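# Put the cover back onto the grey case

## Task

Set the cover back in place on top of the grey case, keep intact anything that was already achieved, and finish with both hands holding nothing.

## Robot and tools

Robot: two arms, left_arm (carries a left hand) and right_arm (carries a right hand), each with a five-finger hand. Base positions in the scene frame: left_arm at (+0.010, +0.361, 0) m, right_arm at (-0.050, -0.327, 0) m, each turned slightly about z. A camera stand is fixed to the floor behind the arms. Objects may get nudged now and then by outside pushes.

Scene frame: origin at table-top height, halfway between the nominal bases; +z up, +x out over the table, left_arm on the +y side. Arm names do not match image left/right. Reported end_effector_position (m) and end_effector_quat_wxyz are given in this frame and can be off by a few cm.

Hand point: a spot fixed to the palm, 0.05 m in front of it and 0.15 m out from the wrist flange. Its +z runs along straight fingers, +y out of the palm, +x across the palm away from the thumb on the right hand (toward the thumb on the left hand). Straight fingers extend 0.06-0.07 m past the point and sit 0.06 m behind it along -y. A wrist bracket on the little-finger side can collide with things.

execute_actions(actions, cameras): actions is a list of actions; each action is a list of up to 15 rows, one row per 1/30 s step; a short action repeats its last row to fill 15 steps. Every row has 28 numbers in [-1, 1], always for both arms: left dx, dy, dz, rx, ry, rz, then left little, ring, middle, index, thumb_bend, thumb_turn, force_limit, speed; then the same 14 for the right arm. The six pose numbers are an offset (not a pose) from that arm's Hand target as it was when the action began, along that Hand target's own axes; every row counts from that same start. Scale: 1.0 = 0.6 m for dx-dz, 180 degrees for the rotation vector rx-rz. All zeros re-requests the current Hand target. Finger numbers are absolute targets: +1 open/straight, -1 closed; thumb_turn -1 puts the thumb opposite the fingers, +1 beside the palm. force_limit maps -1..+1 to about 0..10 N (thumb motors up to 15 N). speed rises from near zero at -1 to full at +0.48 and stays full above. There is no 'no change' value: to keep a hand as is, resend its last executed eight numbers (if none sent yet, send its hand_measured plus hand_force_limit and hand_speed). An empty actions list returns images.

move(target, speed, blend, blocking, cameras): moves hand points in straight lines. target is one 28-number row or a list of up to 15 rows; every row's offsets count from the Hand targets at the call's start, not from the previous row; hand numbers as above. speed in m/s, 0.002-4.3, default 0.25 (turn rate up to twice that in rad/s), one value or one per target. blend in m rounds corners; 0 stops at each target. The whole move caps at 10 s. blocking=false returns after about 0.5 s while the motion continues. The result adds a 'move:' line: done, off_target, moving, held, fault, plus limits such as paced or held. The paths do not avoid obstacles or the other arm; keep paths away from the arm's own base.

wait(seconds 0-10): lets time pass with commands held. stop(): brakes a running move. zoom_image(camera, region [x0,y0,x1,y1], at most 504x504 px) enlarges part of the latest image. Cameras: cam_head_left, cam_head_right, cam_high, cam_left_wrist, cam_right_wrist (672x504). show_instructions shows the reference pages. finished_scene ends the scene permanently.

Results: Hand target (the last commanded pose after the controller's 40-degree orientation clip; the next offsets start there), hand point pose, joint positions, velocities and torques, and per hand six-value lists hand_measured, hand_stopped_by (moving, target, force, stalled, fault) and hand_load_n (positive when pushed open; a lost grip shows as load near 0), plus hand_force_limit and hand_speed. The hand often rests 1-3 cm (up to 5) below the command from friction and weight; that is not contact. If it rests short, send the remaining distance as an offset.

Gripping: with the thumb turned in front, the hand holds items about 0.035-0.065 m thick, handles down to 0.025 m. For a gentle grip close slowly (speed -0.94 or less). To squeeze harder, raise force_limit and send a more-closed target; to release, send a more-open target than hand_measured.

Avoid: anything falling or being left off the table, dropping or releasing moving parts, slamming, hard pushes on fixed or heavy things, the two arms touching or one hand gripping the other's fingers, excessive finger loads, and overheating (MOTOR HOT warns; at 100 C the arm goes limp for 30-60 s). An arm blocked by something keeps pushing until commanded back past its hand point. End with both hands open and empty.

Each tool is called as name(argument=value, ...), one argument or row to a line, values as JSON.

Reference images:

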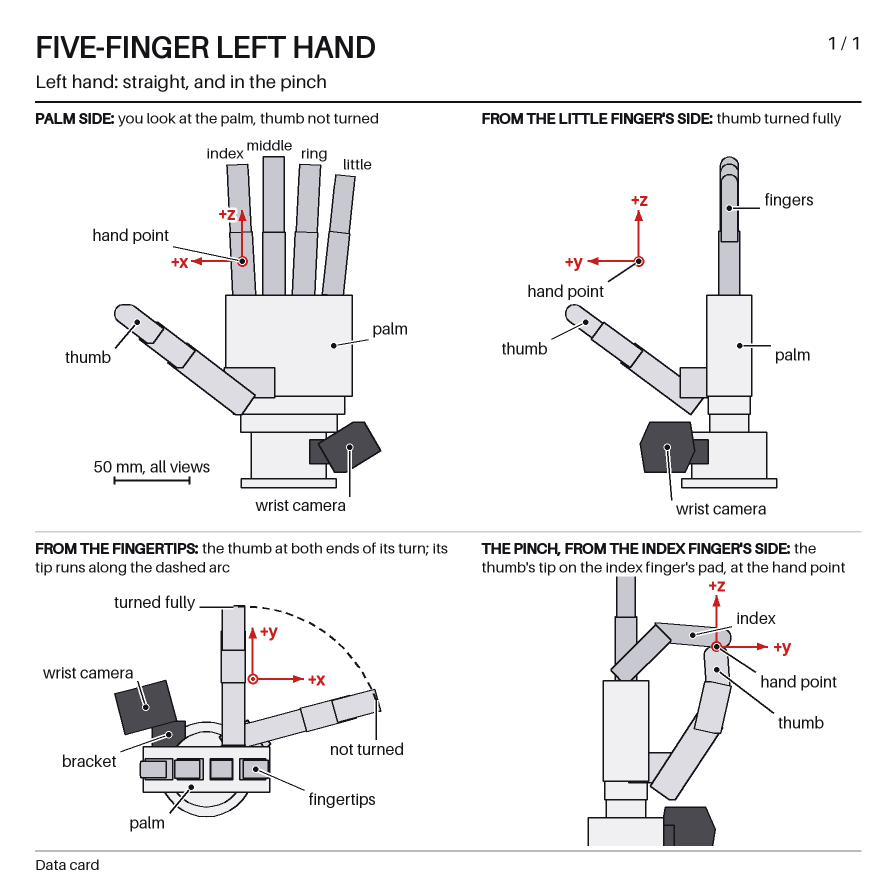

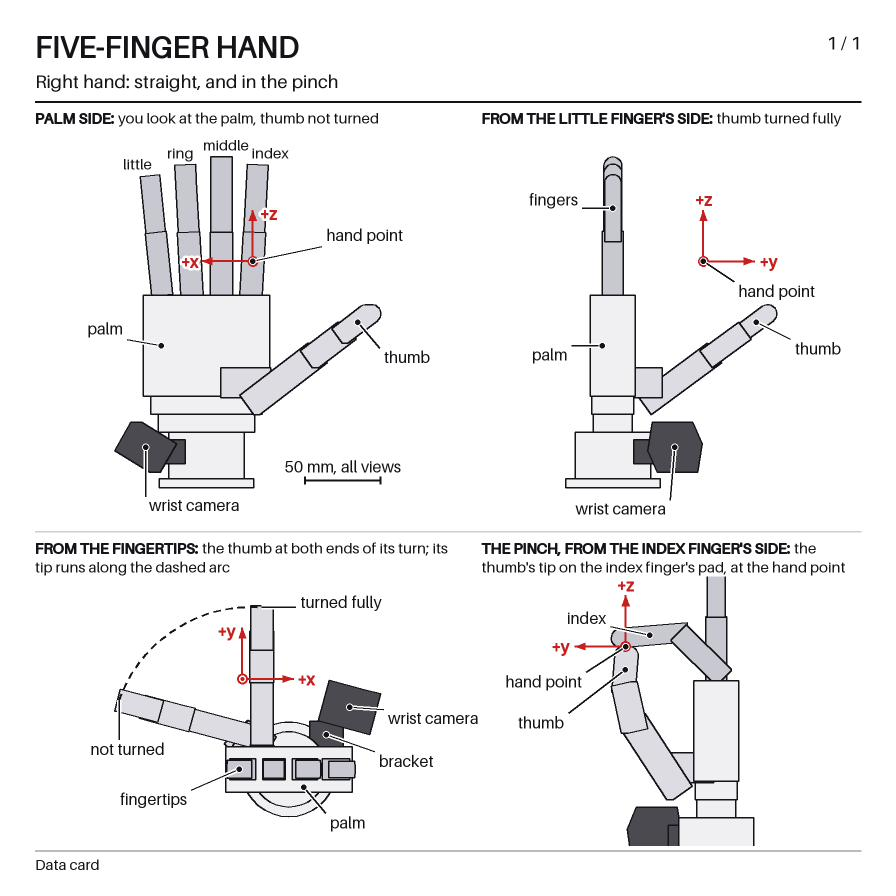

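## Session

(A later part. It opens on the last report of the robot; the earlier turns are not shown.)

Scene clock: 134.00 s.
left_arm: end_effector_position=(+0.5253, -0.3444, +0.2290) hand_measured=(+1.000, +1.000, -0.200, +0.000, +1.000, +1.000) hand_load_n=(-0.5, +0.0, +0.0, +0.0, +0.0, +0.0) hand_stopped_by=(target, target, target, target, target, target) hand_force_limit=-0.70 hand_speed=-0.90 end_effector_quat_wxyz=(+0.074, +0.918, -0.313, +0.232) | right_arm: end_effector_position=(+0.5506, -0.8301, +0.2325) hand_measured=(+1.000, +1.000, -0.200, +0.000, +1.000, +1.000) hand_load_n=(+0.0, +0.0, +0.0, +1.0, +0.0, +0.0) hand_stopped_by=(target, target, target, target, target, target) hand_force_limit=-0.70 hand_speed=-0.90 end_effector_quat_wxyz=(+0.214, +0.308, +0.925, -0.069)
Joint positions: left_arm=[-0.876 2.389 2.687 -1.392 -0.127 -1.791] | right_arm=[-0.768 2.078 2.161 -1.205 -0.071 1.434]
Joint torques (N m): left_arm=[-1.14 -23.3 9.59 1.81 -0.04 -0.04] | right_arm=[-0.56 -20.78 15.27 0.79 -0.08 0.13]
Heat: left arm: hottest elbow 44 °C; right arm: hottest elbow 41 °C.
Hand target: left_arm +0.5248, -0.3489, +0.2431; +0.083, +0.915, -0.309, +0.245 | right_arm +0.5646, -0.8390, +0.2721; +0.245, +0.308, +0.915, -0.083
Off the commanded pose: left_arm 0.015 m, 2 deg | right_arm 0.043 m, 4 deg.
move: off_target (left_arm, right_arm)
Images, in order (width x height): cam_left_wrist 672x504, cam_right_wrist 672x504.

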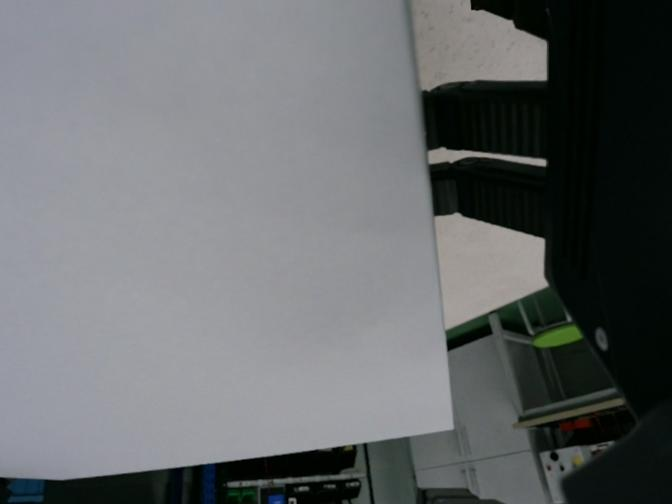

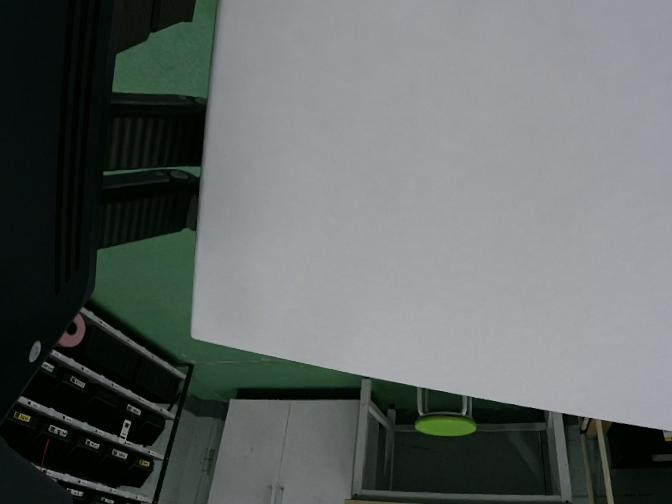

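move(
  target=[0.0125,0.0067,-0.0217,0,0,0,1,1,-0.2,0.0,1,1,-0.7,-0.9,0,0.005,0,0,0,0,1,1,-0.2,0.0,1,1,-0.7,-0.9],
  speed=0.05,
  cameras=["cam_left_wrist","cam_right_wrist"],
)

Scene clock: 136.10 s.
left_arm: end_effector_position=(+0.5234, -0.3428, +0.2346) hand_measured=(+1.000, +1.000, -0.200, +0.000, +1.000, +1.000) hand_load_n=(+0.0, +0.0, +0.0, +1.0, +0.0, +0.0) hand_stopped_by=(target, target, target, target, target, target) hand_force_limit=-0.70 hand_speed=-0.90 end_effector_quat_wxyz=(+0.071, +0.919, -0.313, +0.229) | right_arm: end_effector_position=(+0.5510, -0.8307, +0.2341) hand_measured=(+1.000, +1.000, -0.200, +0.000, +1.000, +1.000) hand_load_n=(+0.0, +0.0, +0.0, +0.5, +0.0, +0.0) hand_stopped_by=(target, target, target, target, target, target) hand_force_limit=-0.70 hand_speed=-0.90 end_effector_quat_wxyz=(+0.215, +0.309, +0.924, -0.070)
Joint positions: left_arm=[-0.877 2.403 2.732 -1.431 -0.129 -1.793] | right_arm=[-0.768 2.078 2.164 -1.205 -0.071 1.436]
Joint torques (N m): left_arm=[-0.97 -21.95 14.82 0.62 -0.02 -0.09] | right_arm=[-0.21 -20.72 14.95 0.83 0 0.14]
Heat: left arm: hottest elbow 44 °C; right arm: hottest elbow 42 °C.
Hand target: left_arm +0.5224, -0.3521, +0.2580; +0.083, +0.915, -0.308, +0.245 | right_arm +0.5663, -0.8366, +0.2721; +0.245, +0.308, +0.915, -0.083
Off the commanded pose: left_arm 0.025 m, 2 deg | right_arm 0.041 m, 4 deg.
move: off_target (left_arm, right_arm)
Images, in order (width x height): cam_left_wrist 672x504, cam_right_wrist 672x504.

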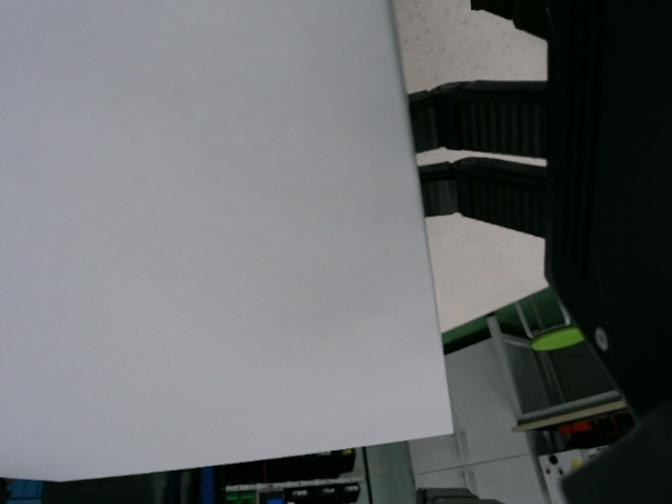

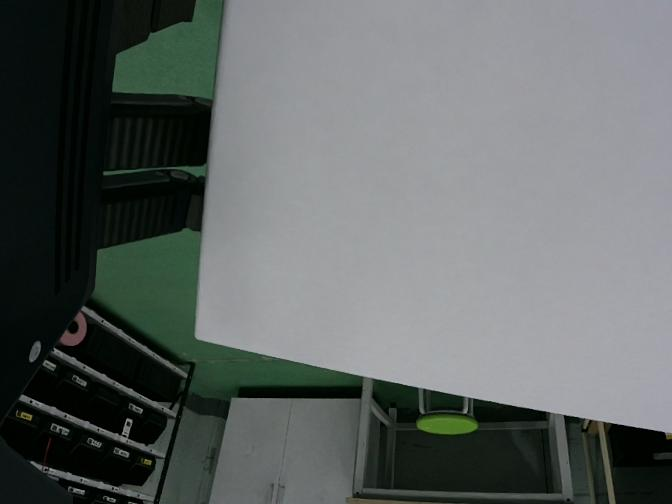

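move(
  target=[0,0,0,0,0,0,1,1,-0.2,0.0,1,-1,-0.6,-0.6,0,0,0,0,0,0,1,1,-0.2,0.0,1,-1,-0.6,-0.6],
  speed=0.05,
  cameras=["cam_left_wrist","cam_right_wrist","cam_high","cam_head_left"],
)

Scene clock: 141.43 s.
left_arm: end_effector_position=(+0.5234, -0.3428, +0.2349) hand_measured=(+1.000, +1.000, -0.200, +0.000, +1.000, -1.000) hand_load_n=(+0.0, +0.0, +0.0, +0.5, +0.0, +0.0) hand_stopped_by=(target, target, target, target, target, target) hand_force_limit=-0.60 hand_speed=-0.60 end_effector_quat_wxyz=(+0.071, +0.919, -0.313, +0.228) | right_arm: end_effector_position=(+0.5511, -0.8308, +0.2341) hand_measured=(+1.000, +1.000, -0.200, +0.000, +1.000, -1.000) hand_load_n=(+0.0, +0.0, +0.0, +0.0, +0.0, +0.0) hand_stopped_by=(target, target, target, target, target, target) hand_force_limit=-0.60 hand_speed=-0.60 end_effector_quat_wxyz=(+0.215, +0.309, +0.924, -0.069)
Joint positions: left_arm=[-0.877 2.411 2.749 -1.442 -0.129 -1.794] | right_arm=[-0.768 2.078 2.164 -1.205 -0.071 1.438]
Joint torques (N m): left_arm=[-1.08 -21.3 14.69 0.96 0.02 -0.07] | right_arm=[-0.21 -20.72 14.93 0.77 -0.01 0.13]
Heat: left arm: hottest elbow 45 °C; right arm: hottest elbow 44 °C.
Hand target: left_arm +0.5223, -0.3520, +0.2582; +0.083, +0.915, -0.308, +0.245 | right_arm +0.5663, -0.8366, +0.2721; +0.245, +0.308, +0.915, -0.083
Off the commanded pose: left_arm 0.025 m, 2 deg | right_arm 0.041 m, 4 deg.
move: off_target (left_arm, right_arm)
Images, in order (width x height): cam_head_left 672x504, cam_high 672x504, cam_left_wrist 672x504, cam_right_wrist 672x504.

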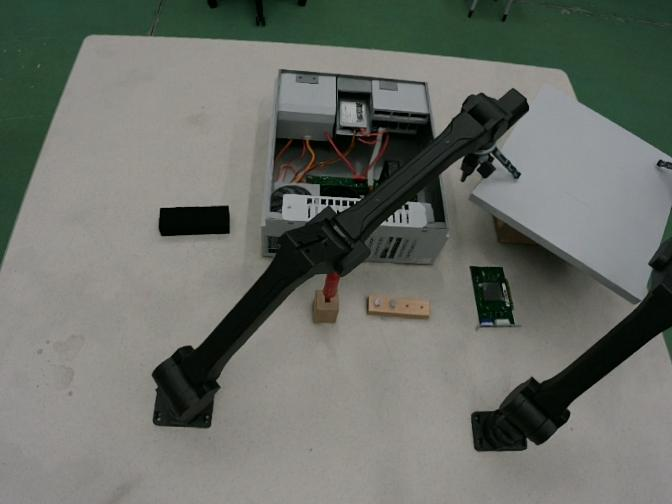

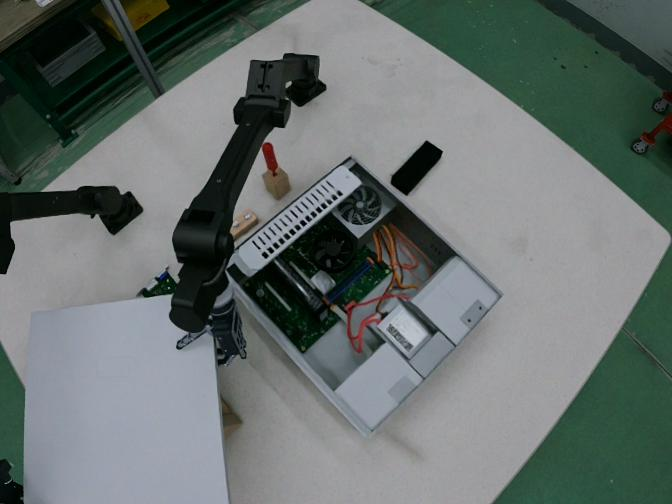

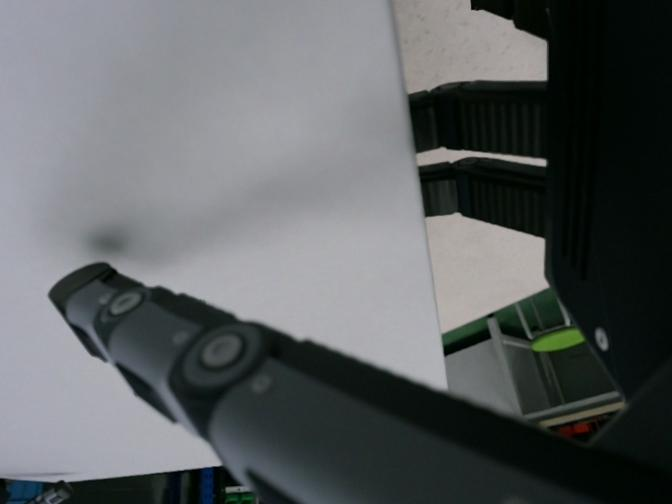

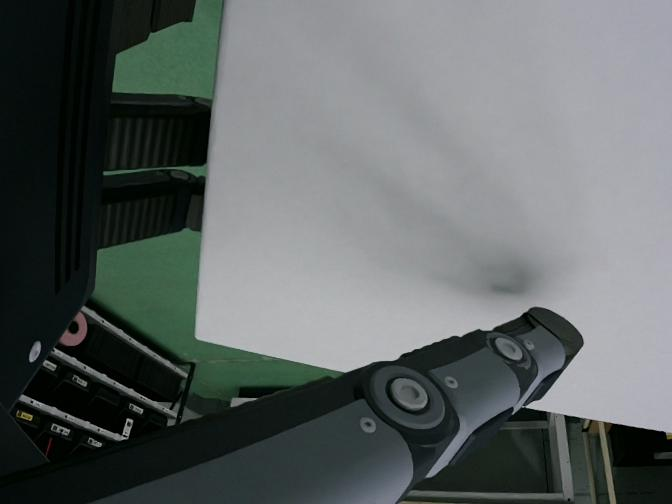

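move(
  target=[0,0,0,0,0,0,1,-1,-0.7,0.0,1,-1,-0.7,-0.85,0,0,0,0,0,0,1,-1,-0.7,0.0,1,-1,-0.7,-0.85],
  speed=0.05,
  cameras=["cam_left_wrist","cam_right_wrist"],
)

Scene clock: 146.47 s.
left_arm: end_effector_position=(+0.5228, -0.3439, +0.2310) hand_measured=(+1.000, -0.654, -0.462, +0.000, +1.000, -1.000) hand_load_n=(+0.0, +0.5, +1.0, +0.0, +0.0, +0.0) hand_stopped_by=(target, force, force, target, target, target) hand_force_limit=-0.70 hand_speed=-0.85 end_effector_quat_wxyz=(+0.070, +0.920, -0.313, +0.227) | right_arm: end_effector_position=(+0.5519, -0.8302, +0.2314) hand_measured=(+1.000, -0.724, -0.476, +0.000, +1.000, -1.000) hand_load_n=(+0.0, +0.5, +0.5, +0.5, +0.0, +0.0) hand_stopped_by=(target, force, force, target, target, target) hand_force_limit=-0.70 hand_speed=-0.85 end_effector_quat_wxyz=(+0.214, +0.309, +0.924, -0.069)
Joint positions: left_arm=[-0.879 2.415 2.749 -1.442 -0.13 -1.795] | right_arm=[-0.766 2.082 2.164 -1.206 -0.07 1.439]
Joint torques (N m): left_arm=[-1.49 -21.25 14.72 0.73 0 -0.11] | right_arm=[-0.26 -21.01 14.89 0.81 -0.05 0.13]
Heat: left arm: hottest elbow 47 °C; right arm: hottest elbow 45 °C.
Hand target: left_arm +0.5224, -0.3520, +0.2582; +0.083, +0.915, -0.308, +0.245 | right_arm +0.5664, -0.8365, +0.2720; +0.245, +0.308, +0.915, -0.083
Off the commanded pose: left_arm 0.028 m, 3 deg | right_arm 0.044 m, 4 deg.
move: off_target (left_arm, right_arm)
Images, in order (width x height): cam_left_wrist 672x504, cam_right_wrist 672x504.

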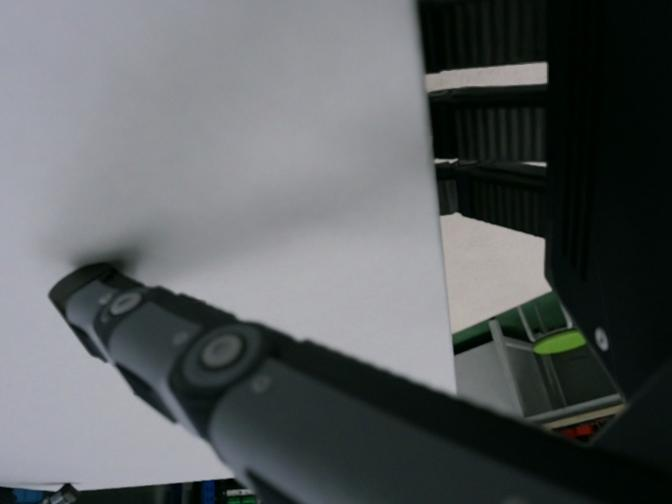

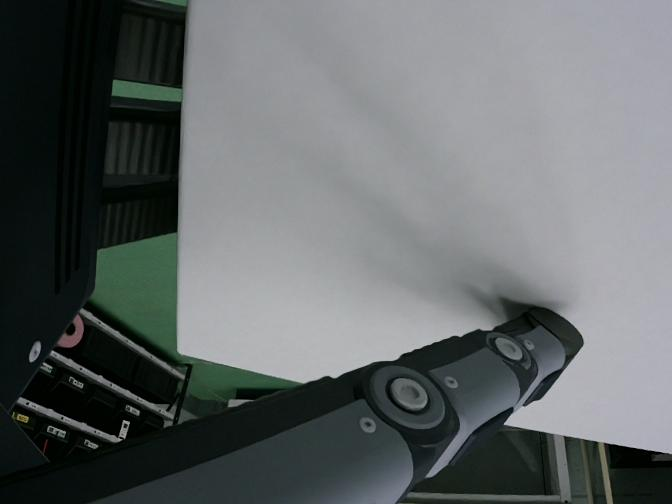

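move(
  target=[0,0,0,0,0,0,1,-1,-0.7,0.0,0,-1,-0.75,-0.9,0,0,0,0,0,0,1,-1,-0.7,0.0,0,-1,-0.75,-0.9],
  speed=0.05,
  cameras=["cam_left_wrist","cam_right_wrist"],
)

Scene clock: 147.40 s.
left_arm: end_effector_position=(+0.5219, -0.3445, +0.2310) hand_measured=(+1.000, -0.654, -0.462, +0.000, +0.974, -1.000) hand_load_n=(+0.0, +0.5, +2.0, +0.0, +1.5, +0.5) hand_stopped_by=(target, force, force, target, force, target) hand_force_limit=-0.75 hand_speed=-0.90 end_effector_quat_wxyz=(+0.070, +0.919, -0.314, +0.227) | right_arm: end_effector_position=(+0.5519, -0.8302, +0.2314) hand_measured=(+1.000, -0.724, -0.476, +0.000, +0.978, -1.000) hand_load_n=(+0.0, +1.0, +1.0, +0.0, +2.0, +0.5) hand_stopped_by=(target, force, force, target, force, target) hand_force_limit=-0.75 hand_speed=-0.90 end_effector_quat_wxyz=(+0.214, +0.309, +0.924, -0.069)
Joint positions: left_arm=[-0.88 2.415 2.749 -1.442 -0.129 -1.795] | right_arm=[-0.766 2.082 2.164 -1.206 -0.07 1.439]
Joint torques (N m): left_arm=[-1.38 -21.25 14.71 0.84 0.01 -0.11] | right_arm=[-0.21 -21.01 14.89 0.84 -0.04 0.12]
Heat: left arm: hottest elbow 47 °C; right arm: hottest elbow 46 °C.
Hand target: left_arm +0.5223, -0.3521, +0.2582; +0.083, +0.915, -0.308, +0.245 | right_arm +0.5664, -0.8365, +0.2720; +0.245, +0.308, +0.915, -0.083
Off the commanded pose: left_arm 0.028 m, 3 deg | right_arm 0.044 m, 4 deg.
move: off_target (left_arm, right_arm)
Images, in order (width x height): cam_left_wrist 672x504, cam_right_wrist 672x504.

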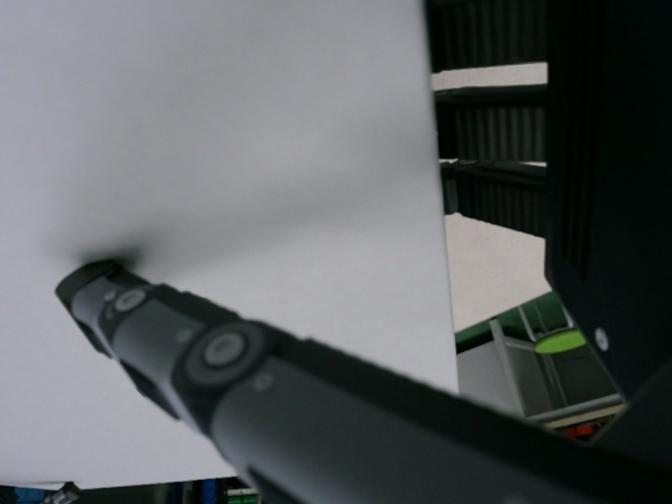

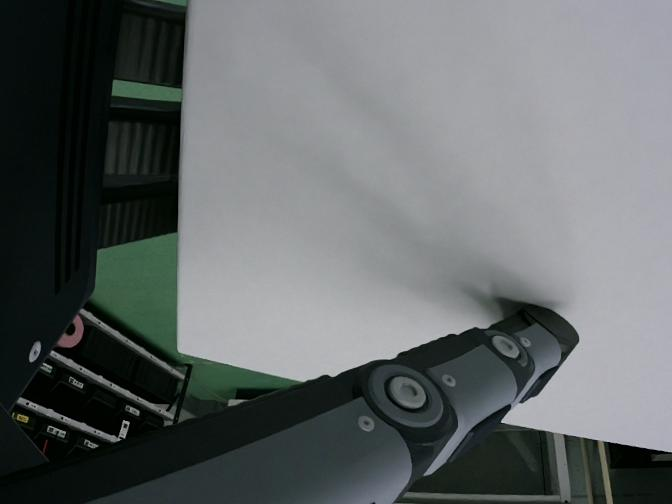

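move(
  target=[0,0,0,0,0,0,1,-1,-0.7,-0.4,0,-1,-0.7,-0.9,0,0,0,0,0,0,1,-1,-0.7,-0.4,0,-1,-0.7,-0.9],
  speed=0.05,
)

Scene clock: 148.73 s.
left_arm: end_effector_position=(+0.5220, -0.3445, +0.2314) hand_measured=(+1.000, -0.654, -0.462, -0.204, +0.974, -1.000) hand_load_n=(+0.0, +0.0, +0.5, +1.5, +2.0, -0.5) hand_stopped_by=(target, force, force, force, force, target) hand_force_limit=-0.70 hand_speed=-0.90 end_effector_quat_wxyz=(+0.070, +0.919, -0.314, +0.227) | right_arm: end_effector_position=(+0.5520, -0.8302, +0.2317) hand_measured=(+1.000, -0.724, -0.476, -0.204, +0.978, -1.000) hand_load_n=(+0.0, +0.5, +0.5, +1.5, +3.0, +0.5) hand_stopped_by=(target, force, force, force, force, target) hand_force_limit=-0.70 hand_speed=-0.90 end_effector_quat_wxyz=(+0.214, +0.310, +0.924, -0.068)
Joint positions: left_arm=[-0.88 2.415 2.75 -1.442 -0.129 -1.795] | right_arm=[-0.766 2.082 2.164 -1.206 -0.07 1.44]
Joint torques (N m): left_arm=[-0.32 -21.89 14.8 0.8 -0.03 -0.11] | right_arm=[-0.26 -21.01 14.89 0.81 -0.04 0.11]
Heat: left arm: hottest elbow 47 °C; right arm: hottest elbow 46 °C.
Hand target: left_arm +0.5223, -0.3520, +0.2582; +0.083, +0.915, -0.309, +0.245 | right_arm +0.5665, -0.8364, +0.2720; +0.245, +0.308, +0.915, -0.083
Off the commanded pose: left_arm 0.028 m, 3 deg | right_arm 0.043 m, 4 deg.
move: off_target (left_arm, right_arm)

move(
  target=[0.0125,0,-0.0217,0,0,0,1,-1,-0.7,-0.4,0,-1,-0.7,-0.9,-0.0125,0,-0.0217,0,0,0,1,-1,-0.7,-0.4,0,-1,-0.7,-0.9],
  speed=0.04,
  cameras=["cam_head_left","cam_high","cam_left_wrist","cam_right_wrist"],
)

Scene clock: 150.37 s.
left_arm: end_effector_position=(+0.5216, -0.3440, +0.2340) hand_measured=(+1.000, -0.654, -0.462, -0.204, +0.972, -1.000) hand_load_n=(+0.0, +0.5, +1.0, +0.5, +0.0, +0.0) hand_stopped_by=(target, force, force, force, force, target) hand_force_limit=-0.70 hand_speed=-0.90 end_effector_quat_wxyz=(+0.068, +0.920, -0.314, +0.223) | right_arm: end_effector_position=(+0.5502, -0.8284, +0.2340) hand_measured=(+1.000, -0.722, -0.476, -0.204, +0.978, -1.000) hand_load_n=(+0.0, +5.5, +0.5, +0.0, +4.0, +1.5) hand_stopped_by=(target, force, force, force, force, target) hand_force_limit=-0.70 hand_speed=-0.90 end_effector_quat_wxyz=(+0.205, +0.311, +0.926, -0.064)
Joint positions: left_arm=[-0.88 2.461 2.85 -1.506 -0.129 -1.795] | right_arm=[-0.766 2.092 2.194 -1.247 -0.07 1.441]
Joint torques (N m): left_arm=[-1.2 -21.71 15.39 0.98 0.02 -0.12] | right_arm=[-0.38 -21.66 15.95 0.81 -0.05 0.11]
Heat: left arm: hottest elbow 48 °C; right arm: hottest elbow 46 °C.
Hand target: left_arm +0.5223, -0.3521, +0.2729; +0.083, +0.915, -0.309, +0.245 | right_arm +0.5664, -0.8364, +0.2872; +0.245, +0.308, +0.915, -0.083
Off the commanded pose: left_arm 0.040 m, 3 deg | right_arm 0.056 m, 5 deg.
move: off_target (left_arm, right_arm)
Images, in order (width x height): cam_head_left 672x504, cam_high 672x504, cam_left_wrist 672x504, cam_right_wrist 672x504.

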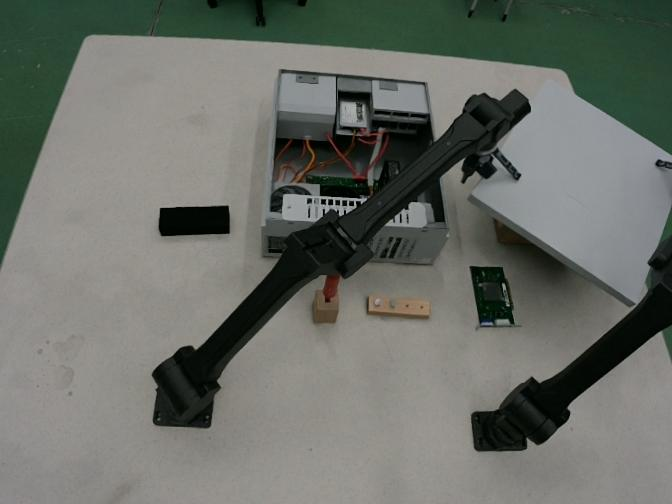

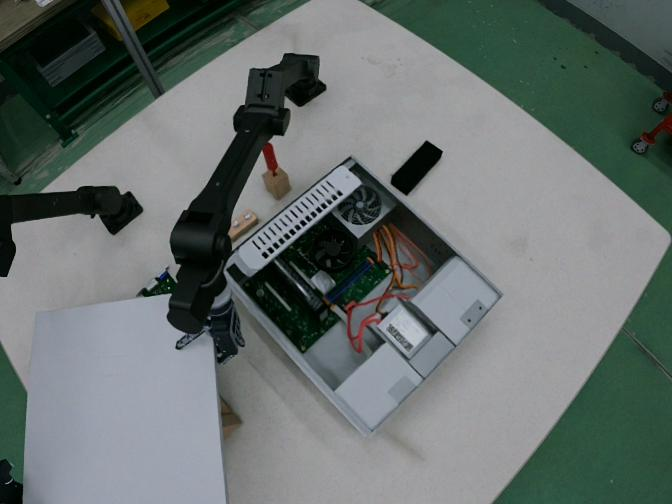

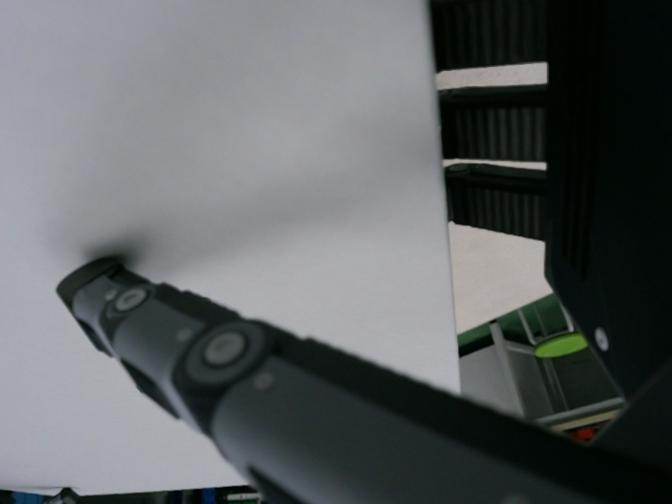

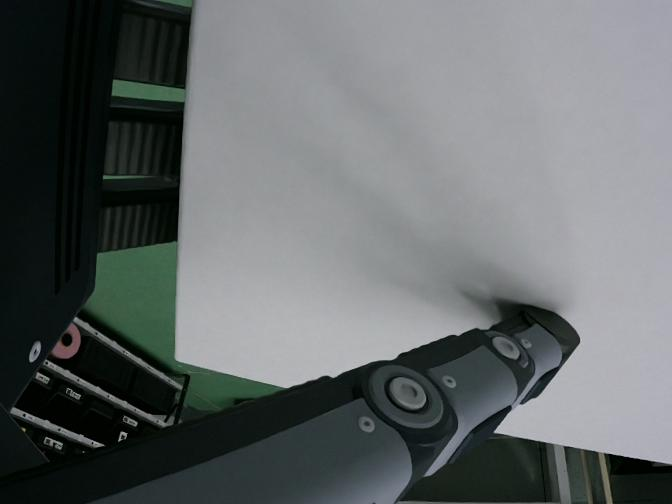

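move(
  target=[-0.0721,0,-0.0417,0,0,0,1,-1,-0.7,-0.4,0,-1,-0.7,-0.9,0.0597,0,-0.0633,0,0,0,1,-1,-0.7,-0.4,0,-1,-0.7,-0.9],
  speed=0.05,
  cameras=["cam_head_left","cam_high","cam_left_wrist","cam_right_wrist"],
)

Scene clock: 153.10 s.
left_arm: end_effector_position=(+0.4825, -0.3167, +0.2250) hand_measured=(+1.000, -0.654, -0.462, -0.204, +0.972, -1.000) hand_load_n=(+0.0, +2.5, +0.0, +0.0, +0.0, -0.5) hand_stopped_by=(target, force, force, force, force, target) hand_force_limit=-0.70 hand_speed=-0.90 end_effector_quat_wxyz=(+0.059, +0.922, -0.319, +0.212) | right_arm: end_effector_position=(+0.5268, -0.8034, +0.2606) hand_measured=(+1.000, -0.722, -0.476, -0.204, +0.980, -1.000) hand_load_n=(+0.0, +8.5, +0.5, +0.0, +5.5, -0.5) hand_stopped_by=(target, force, force, force, force, target) hand_force_limit=-0.70 hand_speed=-0.90 end_effector_quat_wxyz=(+0.211, +0.310, +0.925, -0.066)
Joint positions: left_arm=[-0.9 2.186 2.333 -1.294 -0.138 -1.808] | right_arm=[-0.766 1.97 2.065 -1.226 -0.072 1.441]
Joint torques (N m): left_arm=[-0.62 -24.06 10.92 1.88 -0.05 -0.08] | right_arm=[-1.14 -22.95 10.13 1.94 -0.14 0.02]
Heat: left arm: hottest elbow 48 °C; right arm: hottest elbow 46 °C.
Hand target: left_arm +0.4825, -0.3219, +0.2733; +0.083, +0.915, -0.309, +0.245 | right_arm +0.5265, -0.8062, +0.3021; +0.245, +0.308, +0.915, -0.083
Off the commanded pose: left_arm 0.048 m, 5 deg | right_arm 0.042 m, 5 deg.
move: off_target (left_arm, right_arm)
Images, in order (width x height): cam_head_left 672x504, cam_high 672x504, cam_left_wrist 672x504, cam_right_wrist 672x504.

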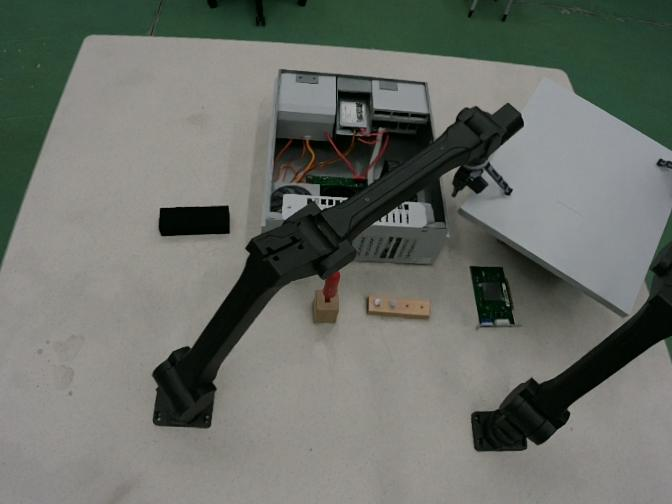

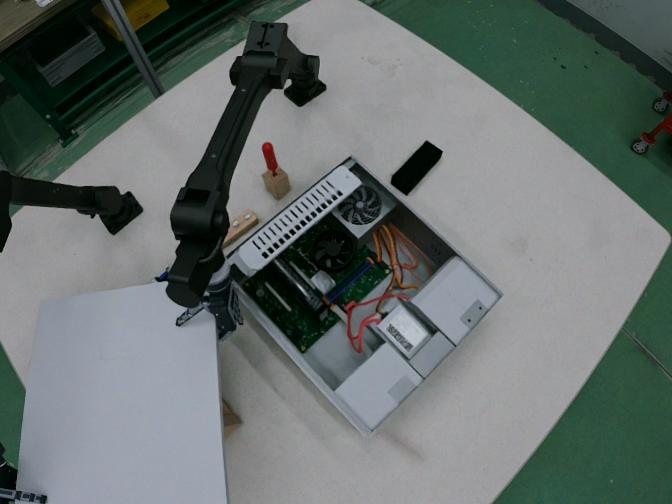

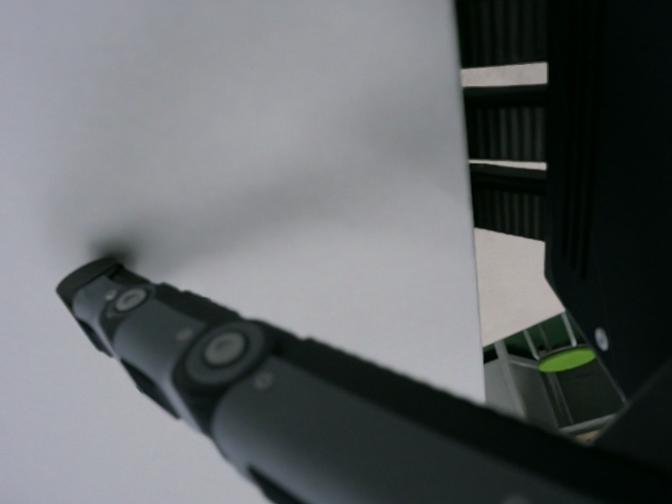

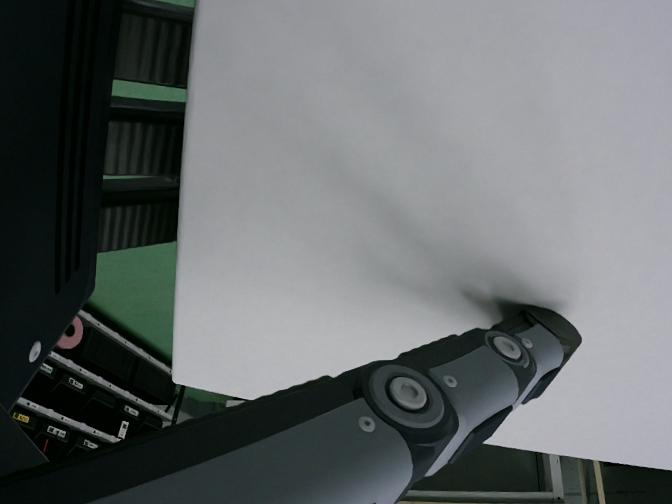

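move(
  target=[0.025,0,-0.0433,0,0.0278,0,1,-1,-0.7,-0.4,0,-1,-0.7,-0.9,0,0,0,0,-0.0278,0,1,-1,-0.7,-0.4,0,-1,-0.7,-0.9],
  speed=0.05,
  cameras=["cam_head_left","cam_high","cam_left_wrist","cam_right_wrist"],
)

Scene clock: 155.67 s.
left_arm: end_effector_position=(+0.4832, -0.3124, +0.2355) hand_measured=(+1.000, -0.654, -0.462, -0.204, +0.972, -1.000) hand_load_n=(+0.0, +2.0, +1.0, +0.5, +0.0, +0.0) hand_stopped_by=(target, force, force, force, force, target) hand_force_limit=-0.70 hand_speed=-0.90 end_effector_quat_wxyz=(+0.063, +0.917, -0.313, +0.237) | right_arm: end_effector_position=(+0.5283, -0.8004, +0.2620) hand_measured=(+1.000, -0.722, -0.476, -0.204, +0.980, -1.000) hand_load_n=(-0.5, +6.5, +1.0, +0.0, +4.5, +3.0) hand_stopped_by=(target, force, force, force, force, target) hand_force_limit=-0.70 hand_speed=-0.90 end_effector_quat_wxyz=(+0.252, +0.305, +0.915, -0.077)
Joint positions: left_arm=[-0.902 2.13 2.246 -1.216 -0.163 -1.808] | right_arm=[-0.766 1.905 1.934 -1.073 -0.089 1.444]
Joint torques (N m): left_arm=[-0.85 -23.77 12.15 2.3 0.02 -0.03] | right_arm=[-1.38 -22.01 10.28 2.18 0.03 0.04]
Heat: left arm: hottest elbow 47 °C; right arm: hottest elbow 45 °C.
Hand target: left_arm +0.4825, -0.3218, +0.3033; +0.096, +0.904, -0.305, +0.285 | right_arm +0.5265, -0.8063, +0.3019; +0.285, +0.305, +0.904, -0.096
Off the commanded pose: left_arm 0.068 m, 7 deg | right_arm 0.041 m, 5 deg.
move: off_target (left_arm, right_arm)
Images, in order (width x height): cam_head_left 672x504, cam_high 672x504, cam_left_wrist 672x504, cam_right_wrist 672x504.

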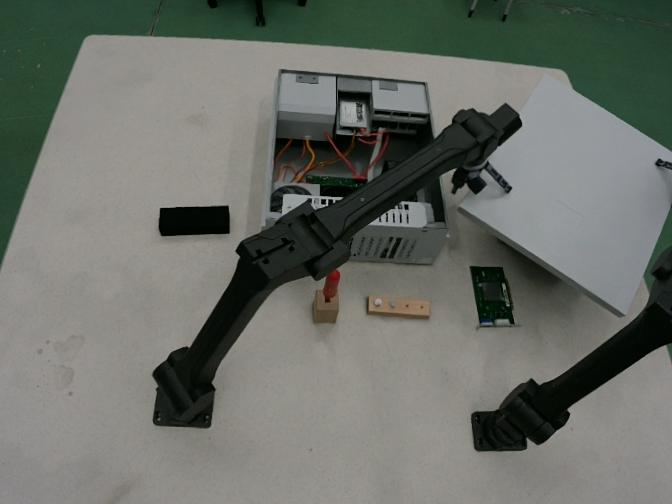

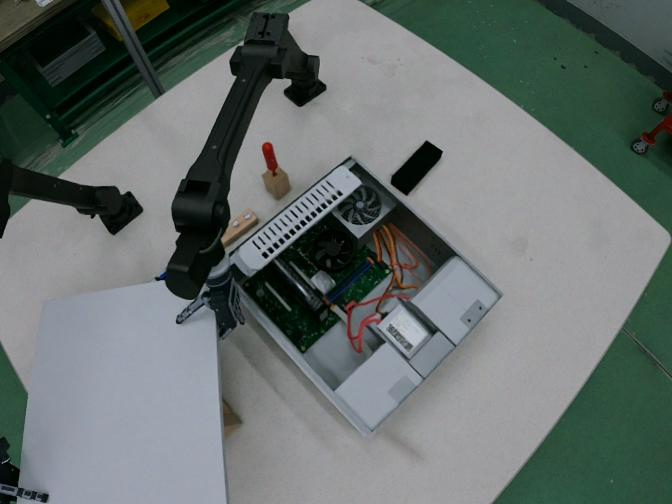

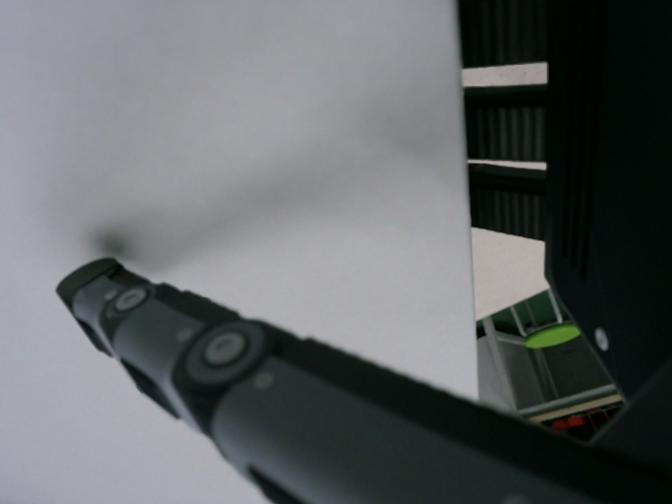

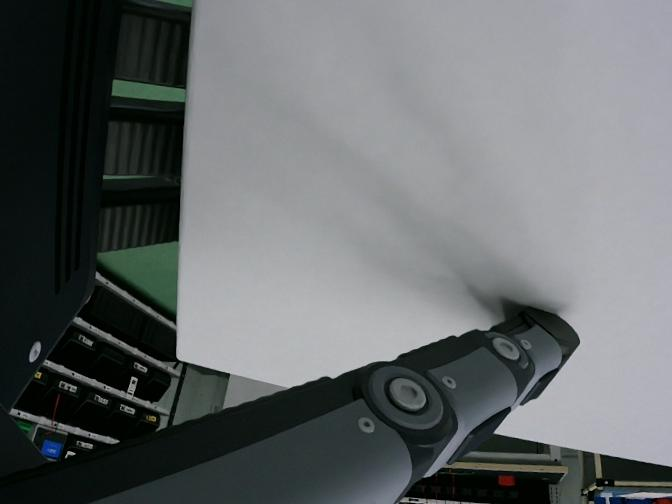

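move(
  target=[0.0287,0,-0.041,0,0.02,0,1,-1,-0.7,-0.4,0,-1,-0.7,-0.9,0,0,0,0,-0.01,0,1,-1,-0.7,-0.4,0,-1,-0.7,-0.9],
  speed=0.05,
)

Scene clock: 157.13 s.
left_arm: end_effector_position=(+0.4833, -0.3107, +0.2483) hand_measured=(+1.000, -0.654, -0.462, -0.204, +0.972, -1.000) hand_load_n=(+0.0, +0.5, +0.5, +1.5, +0.0, -0.5) hand_stopped_by=(target, force, force, force, force, target) hand_force_limit=-0.70 hand_speed=-0.90 end_effector_quat_wxyz=(+0.064, +0.913, -0.312, +0.255) | right_arm: end_effector_position=(+0.5291, -0.7980, +0.2680) hand_measured=(+1.000, -0.722, -0.476, -0.204, +0.980, -1.000) hand_load_n=(+0.0, +2.5, +2.0, +3.5, +7.5, +6.5) hand_stopped_by=(target, force, force, force, force, target) hand_force_limit=-0.70 hand_speed=-0.90 end_effector_quat_wxyz=(+0.270, +0.308, +0.909, -0.076)
Joint positions: left_arm=[-0.905 2.102 2.22 -1.187 -0.18 -1.803] | right_arm=[-0.766 1.879 1.894 -1.025 -0.103 1.46]
Joint torques (N m): left_arm=[-1.08 -24.23 13.05 2.88 0.06 -0.03] | right_arm=[-1.44 -21.3 10.1 2.56 0.47 -0.1]
Heat: left arm: hottest elbow 47 °C; right arm: hottest elbow 45 °C.
Hand target: left_arm +0.4825, -0.3219, +0.3333; +0.106, +0.894, -0.302, +0.313 | right_arm +0.5266, -0.8062, +0.3020; +0.299, +0.303, +0.899, -0.101
Off the commanded pose: left_arm 0.086 m, 9 deg | right_arm 0.035 m, 5 deg.
move: off_target (left_arm, right_arm)

wait(
  seconds=0.05,
  cameras=["all"],
)

Scene clock: 157.47 s.
left_arm: end_effector_position=(+0.4833, -0.3107, +0.2483) hand_measured=(+1.000, -0.654, -0.462, -0.204, +0.972, -1.000) hand_load_n=(+0.0, +0.5, +0.0, +1.5, +0.0, +0.0) hand_stopped_by=(target, force, force, force, force, target) hand_force_limit=-0.70 hand_speed=-0.90 end_effector_quat_wxyz=(+0.064, +0.913, -0.312, +0.255) | right_arm: end_effector_position=(+0.5291, -0.7980, +0.2680) hand_measured=(+1.000, -0.722, -0.476, -0.204, +0.980, -1.000) hand_load_n=(+0.0, +3.0, +2.0, +3.0, +7.5, +6.5) hand_stopped_by=(target, force, force, force, force, target) hand_force_limit=-0.70 hand_speed=-0.90 end_effector_quat_wxyz=(+0.270, +0.308, +0.909, -0.076)
Joint positions: left_arm=[-0.905 2.102 2.22 -1.187 -0.18 -1.803] | right_arm=[-0.766 1.879 1.894 -1.025 -0.103 1.46]
Joint torques (N m): left_arm=[-1.61 -24.35 12.81 2.91 0.01 -0.02] | right_arm=[-1.44 -21.3 10.1 2.48 0.46 -0.09]
Heat: left arm: hottest elbow 47 °C; right arm: hottest elbow 45 °C.
Hand target: left_arm +0.4825, -0.3219, +0.3333; +0.106, +0.894, -0.301, +0.313 | right_arm +0.5266, -0.8062, +0.3021; +0.299, +0.303, +0.899, -0.101
Off the commanded pose: left_arm 0.086 m, 9 deg | right_arm 0.035 m, 5 deg.
wait: 0.07 s; at rest from the start

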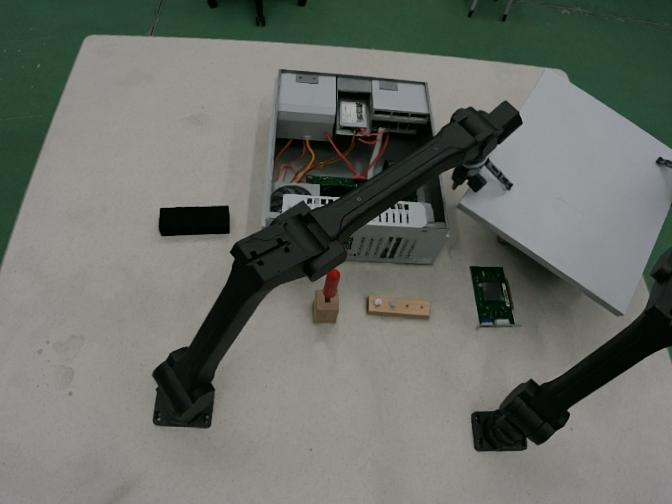

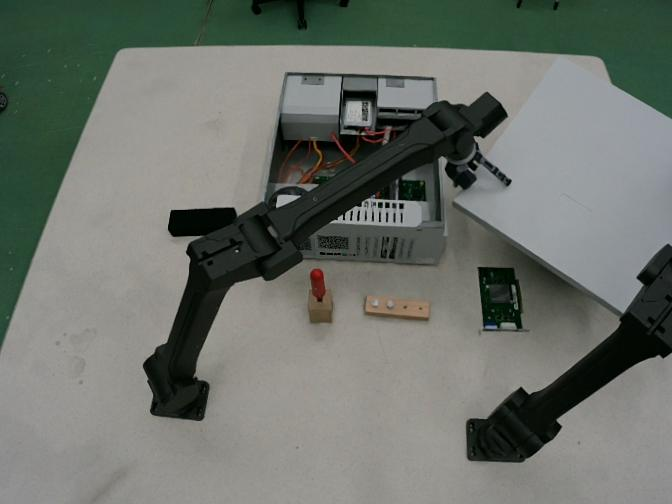

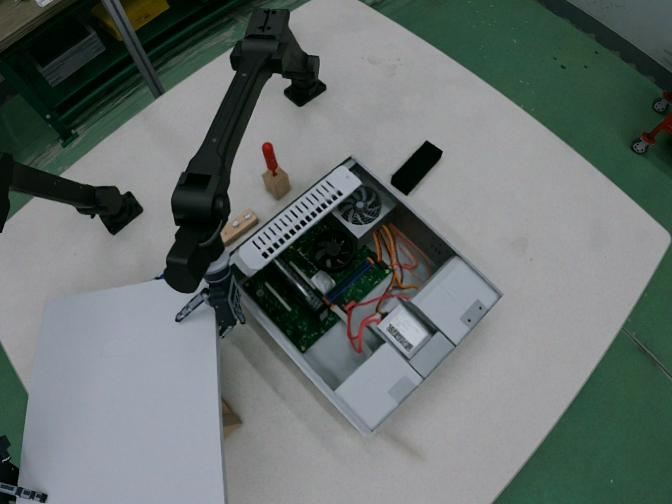

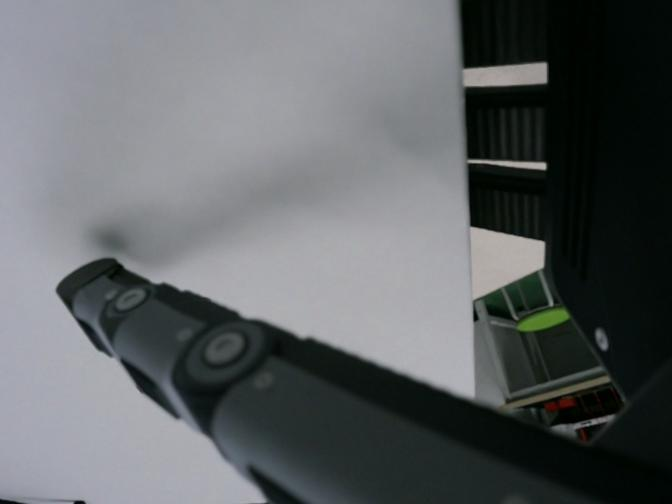

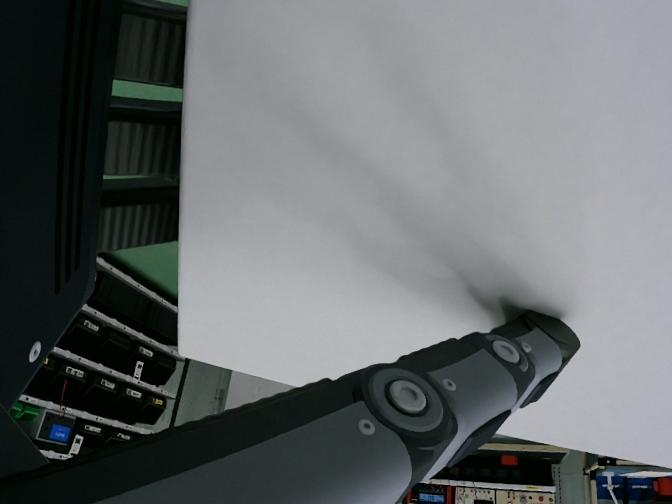

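move(
  target=[0.0167,0,-0.0289,0,-0.0139,0,-0.2,-1,-0.7,-0.4,0,-1,-0.7,-0.85,0,0,0,0,0.0278,0,-0.2,-1,-0.7,-0.4,0,-1,-0.7,-0.85],
  speed=0.05,
  cameras=["cam_head_left","cam_head_right","cam_right_wrist"],
)

Scene clock: 164.60 s.
left_arm: end_effector_position=(+0.4756, -0.3029, +0.2708) hand_measured=(-0.200, -0.654, -0.462, -0.204, +0.972, -1.000) hand_load_n=(+0.0, +0.0, +0.0, +2.0, +0.0, +0.0) hand_stopped_by=(target, force, force, force, force, target) hand_force_limit=-0.70 hand_speed=-0.85 end_effector_quat_wxyz=(+0.059, +0.916, -0.316, +0.240) | right_arm: end_effector_position=(+0.5170, -0.7885, +0.2535) hand_measured=(-0.200, -0.722, -0.476, -0.204, +0.980, -1.000) hand_load_n=(+0.0, +4.0, +2.5, +2.5, +8.0, +7.0) hand_stopped_by=(target, force, force, force, force, target) hand_force_limit=-0.70 hand_speed=-0.85 end_effector_quat_wxyz=(+0.223, +0.318, +0.920, -0.057)
Joint positions: left_arm=[-0.905 2.104 2.297 -1.292 -0.172 -1.803] | right_arm=[-0.766 1.899 1.926 -1.142 -0.093 1.465]
Joint torques (N m): left_arm=[-1.26 -22.42 18.59 1.31 0.14 -0.15] | right_arm=[-1.2 -19.25 15.83 1.11 0.61 -0.18]
Heat: left arm: hottest elbow 47 °C; right arm: hottest elbow 44 °C.
Hand target: left_arm +0.4801, -0.3200, +0.3531; +0.099, +0.901, -0.304, +0.294 | right_arm +0.5265, -0.8062, +0.3021; +0.259, +0.307, +0.911, -0.088
Off the commanded pose: left_arm 0.084 m, 8 deg | right_arm 0.053 m, 6 deg.
move: off_target (left_arm, right_arm)
Images, in order (width x height): cam_head_left 672x504, cam_head_right 672x504, cam_right_wrist 672x504.

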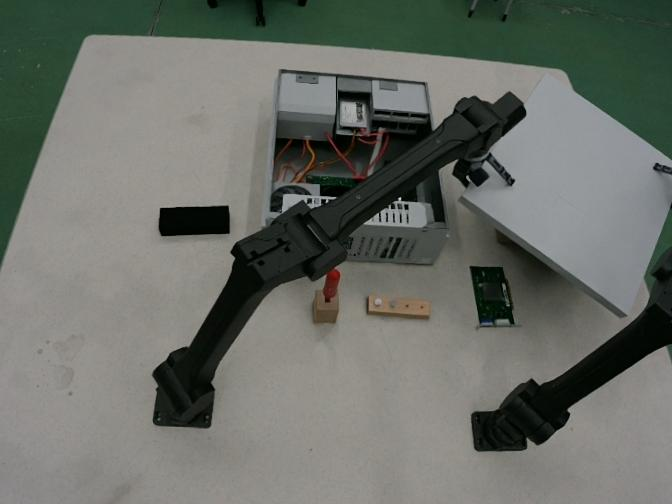

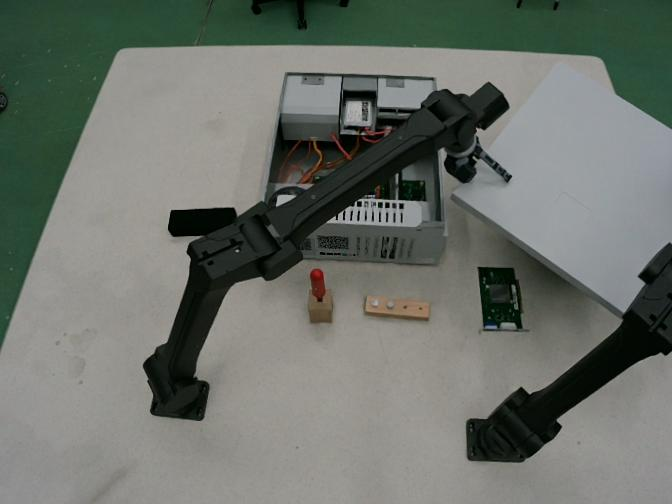

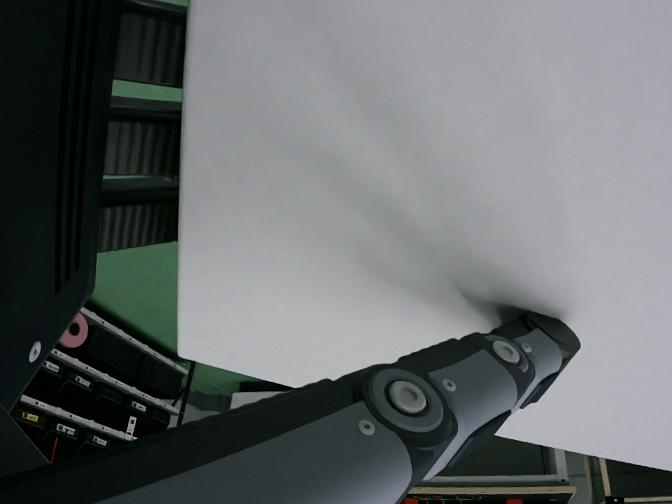

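move(
  target=[0.025,0,-0.0433,0,0,0,-0.2,-1,-0.7,-0.4,0,-1,-0.7,-0.85,-0.0417,0,-0.0722,0,0,0,-0.2,-1,-0.7,-0.4,0,-1,-0.7,-0.85],
  speed=0.06,
)

Scene clock: 168.43 s.
left_arm: end_effector_position=(+0.4782, -0.3070, +0.3112) hand_measured=(-0.200, -0.654, -0.462, -0.204, +0.972, -1.000) hand_load_n=(+0.0, +0.0, +0.0, +2.0, +0.0, +0.0) hand_stopped_by=(target, force, force, force, force, target) hand_force_limit=-0.70 hand_speed=-0.85 end_effector_quat_wxyz=(+0.064, +0.914, -0.314, +0.247) | right_arm: end_effector_position=(+0.5207, -0.7933, +0.2992) hand_measured=(-0.200, -0.722, -0.476, -0.204, +0.980, -1.000) hand_load_n=(+0.0, +6.0, +2.0, +1.0, +7.0, +4.5) hand_stopped_by=(target, force, force, force, force, target) hand_force_limit=-0.70 hand_speed=-0.85 end_effector_quat_wxyz=(+0.221, +0.319, +0.920, -0.058)
Joint positions: left_arm=[-0.905 2.154 2.483 -1.41 -0.171 -1.803] | right_arm=[-0.766 1.934 2.101 -1.285 -0.089 1.466]
Joint torques (N m): left_arm=[-0.67 -21.42 17.22 1.24 0.06 -0.07] | right_arm=[-1.2 -20.13 15.58 0.99 0.41 -0.19]
Heat: left arm: hottest elbow 48 °C; right arm: hottest elbow 45 °C.
Hand target: left_arm +0.4776, -0.3181, +0.3829; +0.099, +0.901, -0.304, +0.294 | right_arm +0.5254, -0.8053, +0.3520; +0.259, +0.307, +0.911, -0.088
Off the commanded pose: left_arm 0.073 m, 7 deg | right_arm 0.054 m, 6 deg.
move: off_target (left_arm, right_arm)


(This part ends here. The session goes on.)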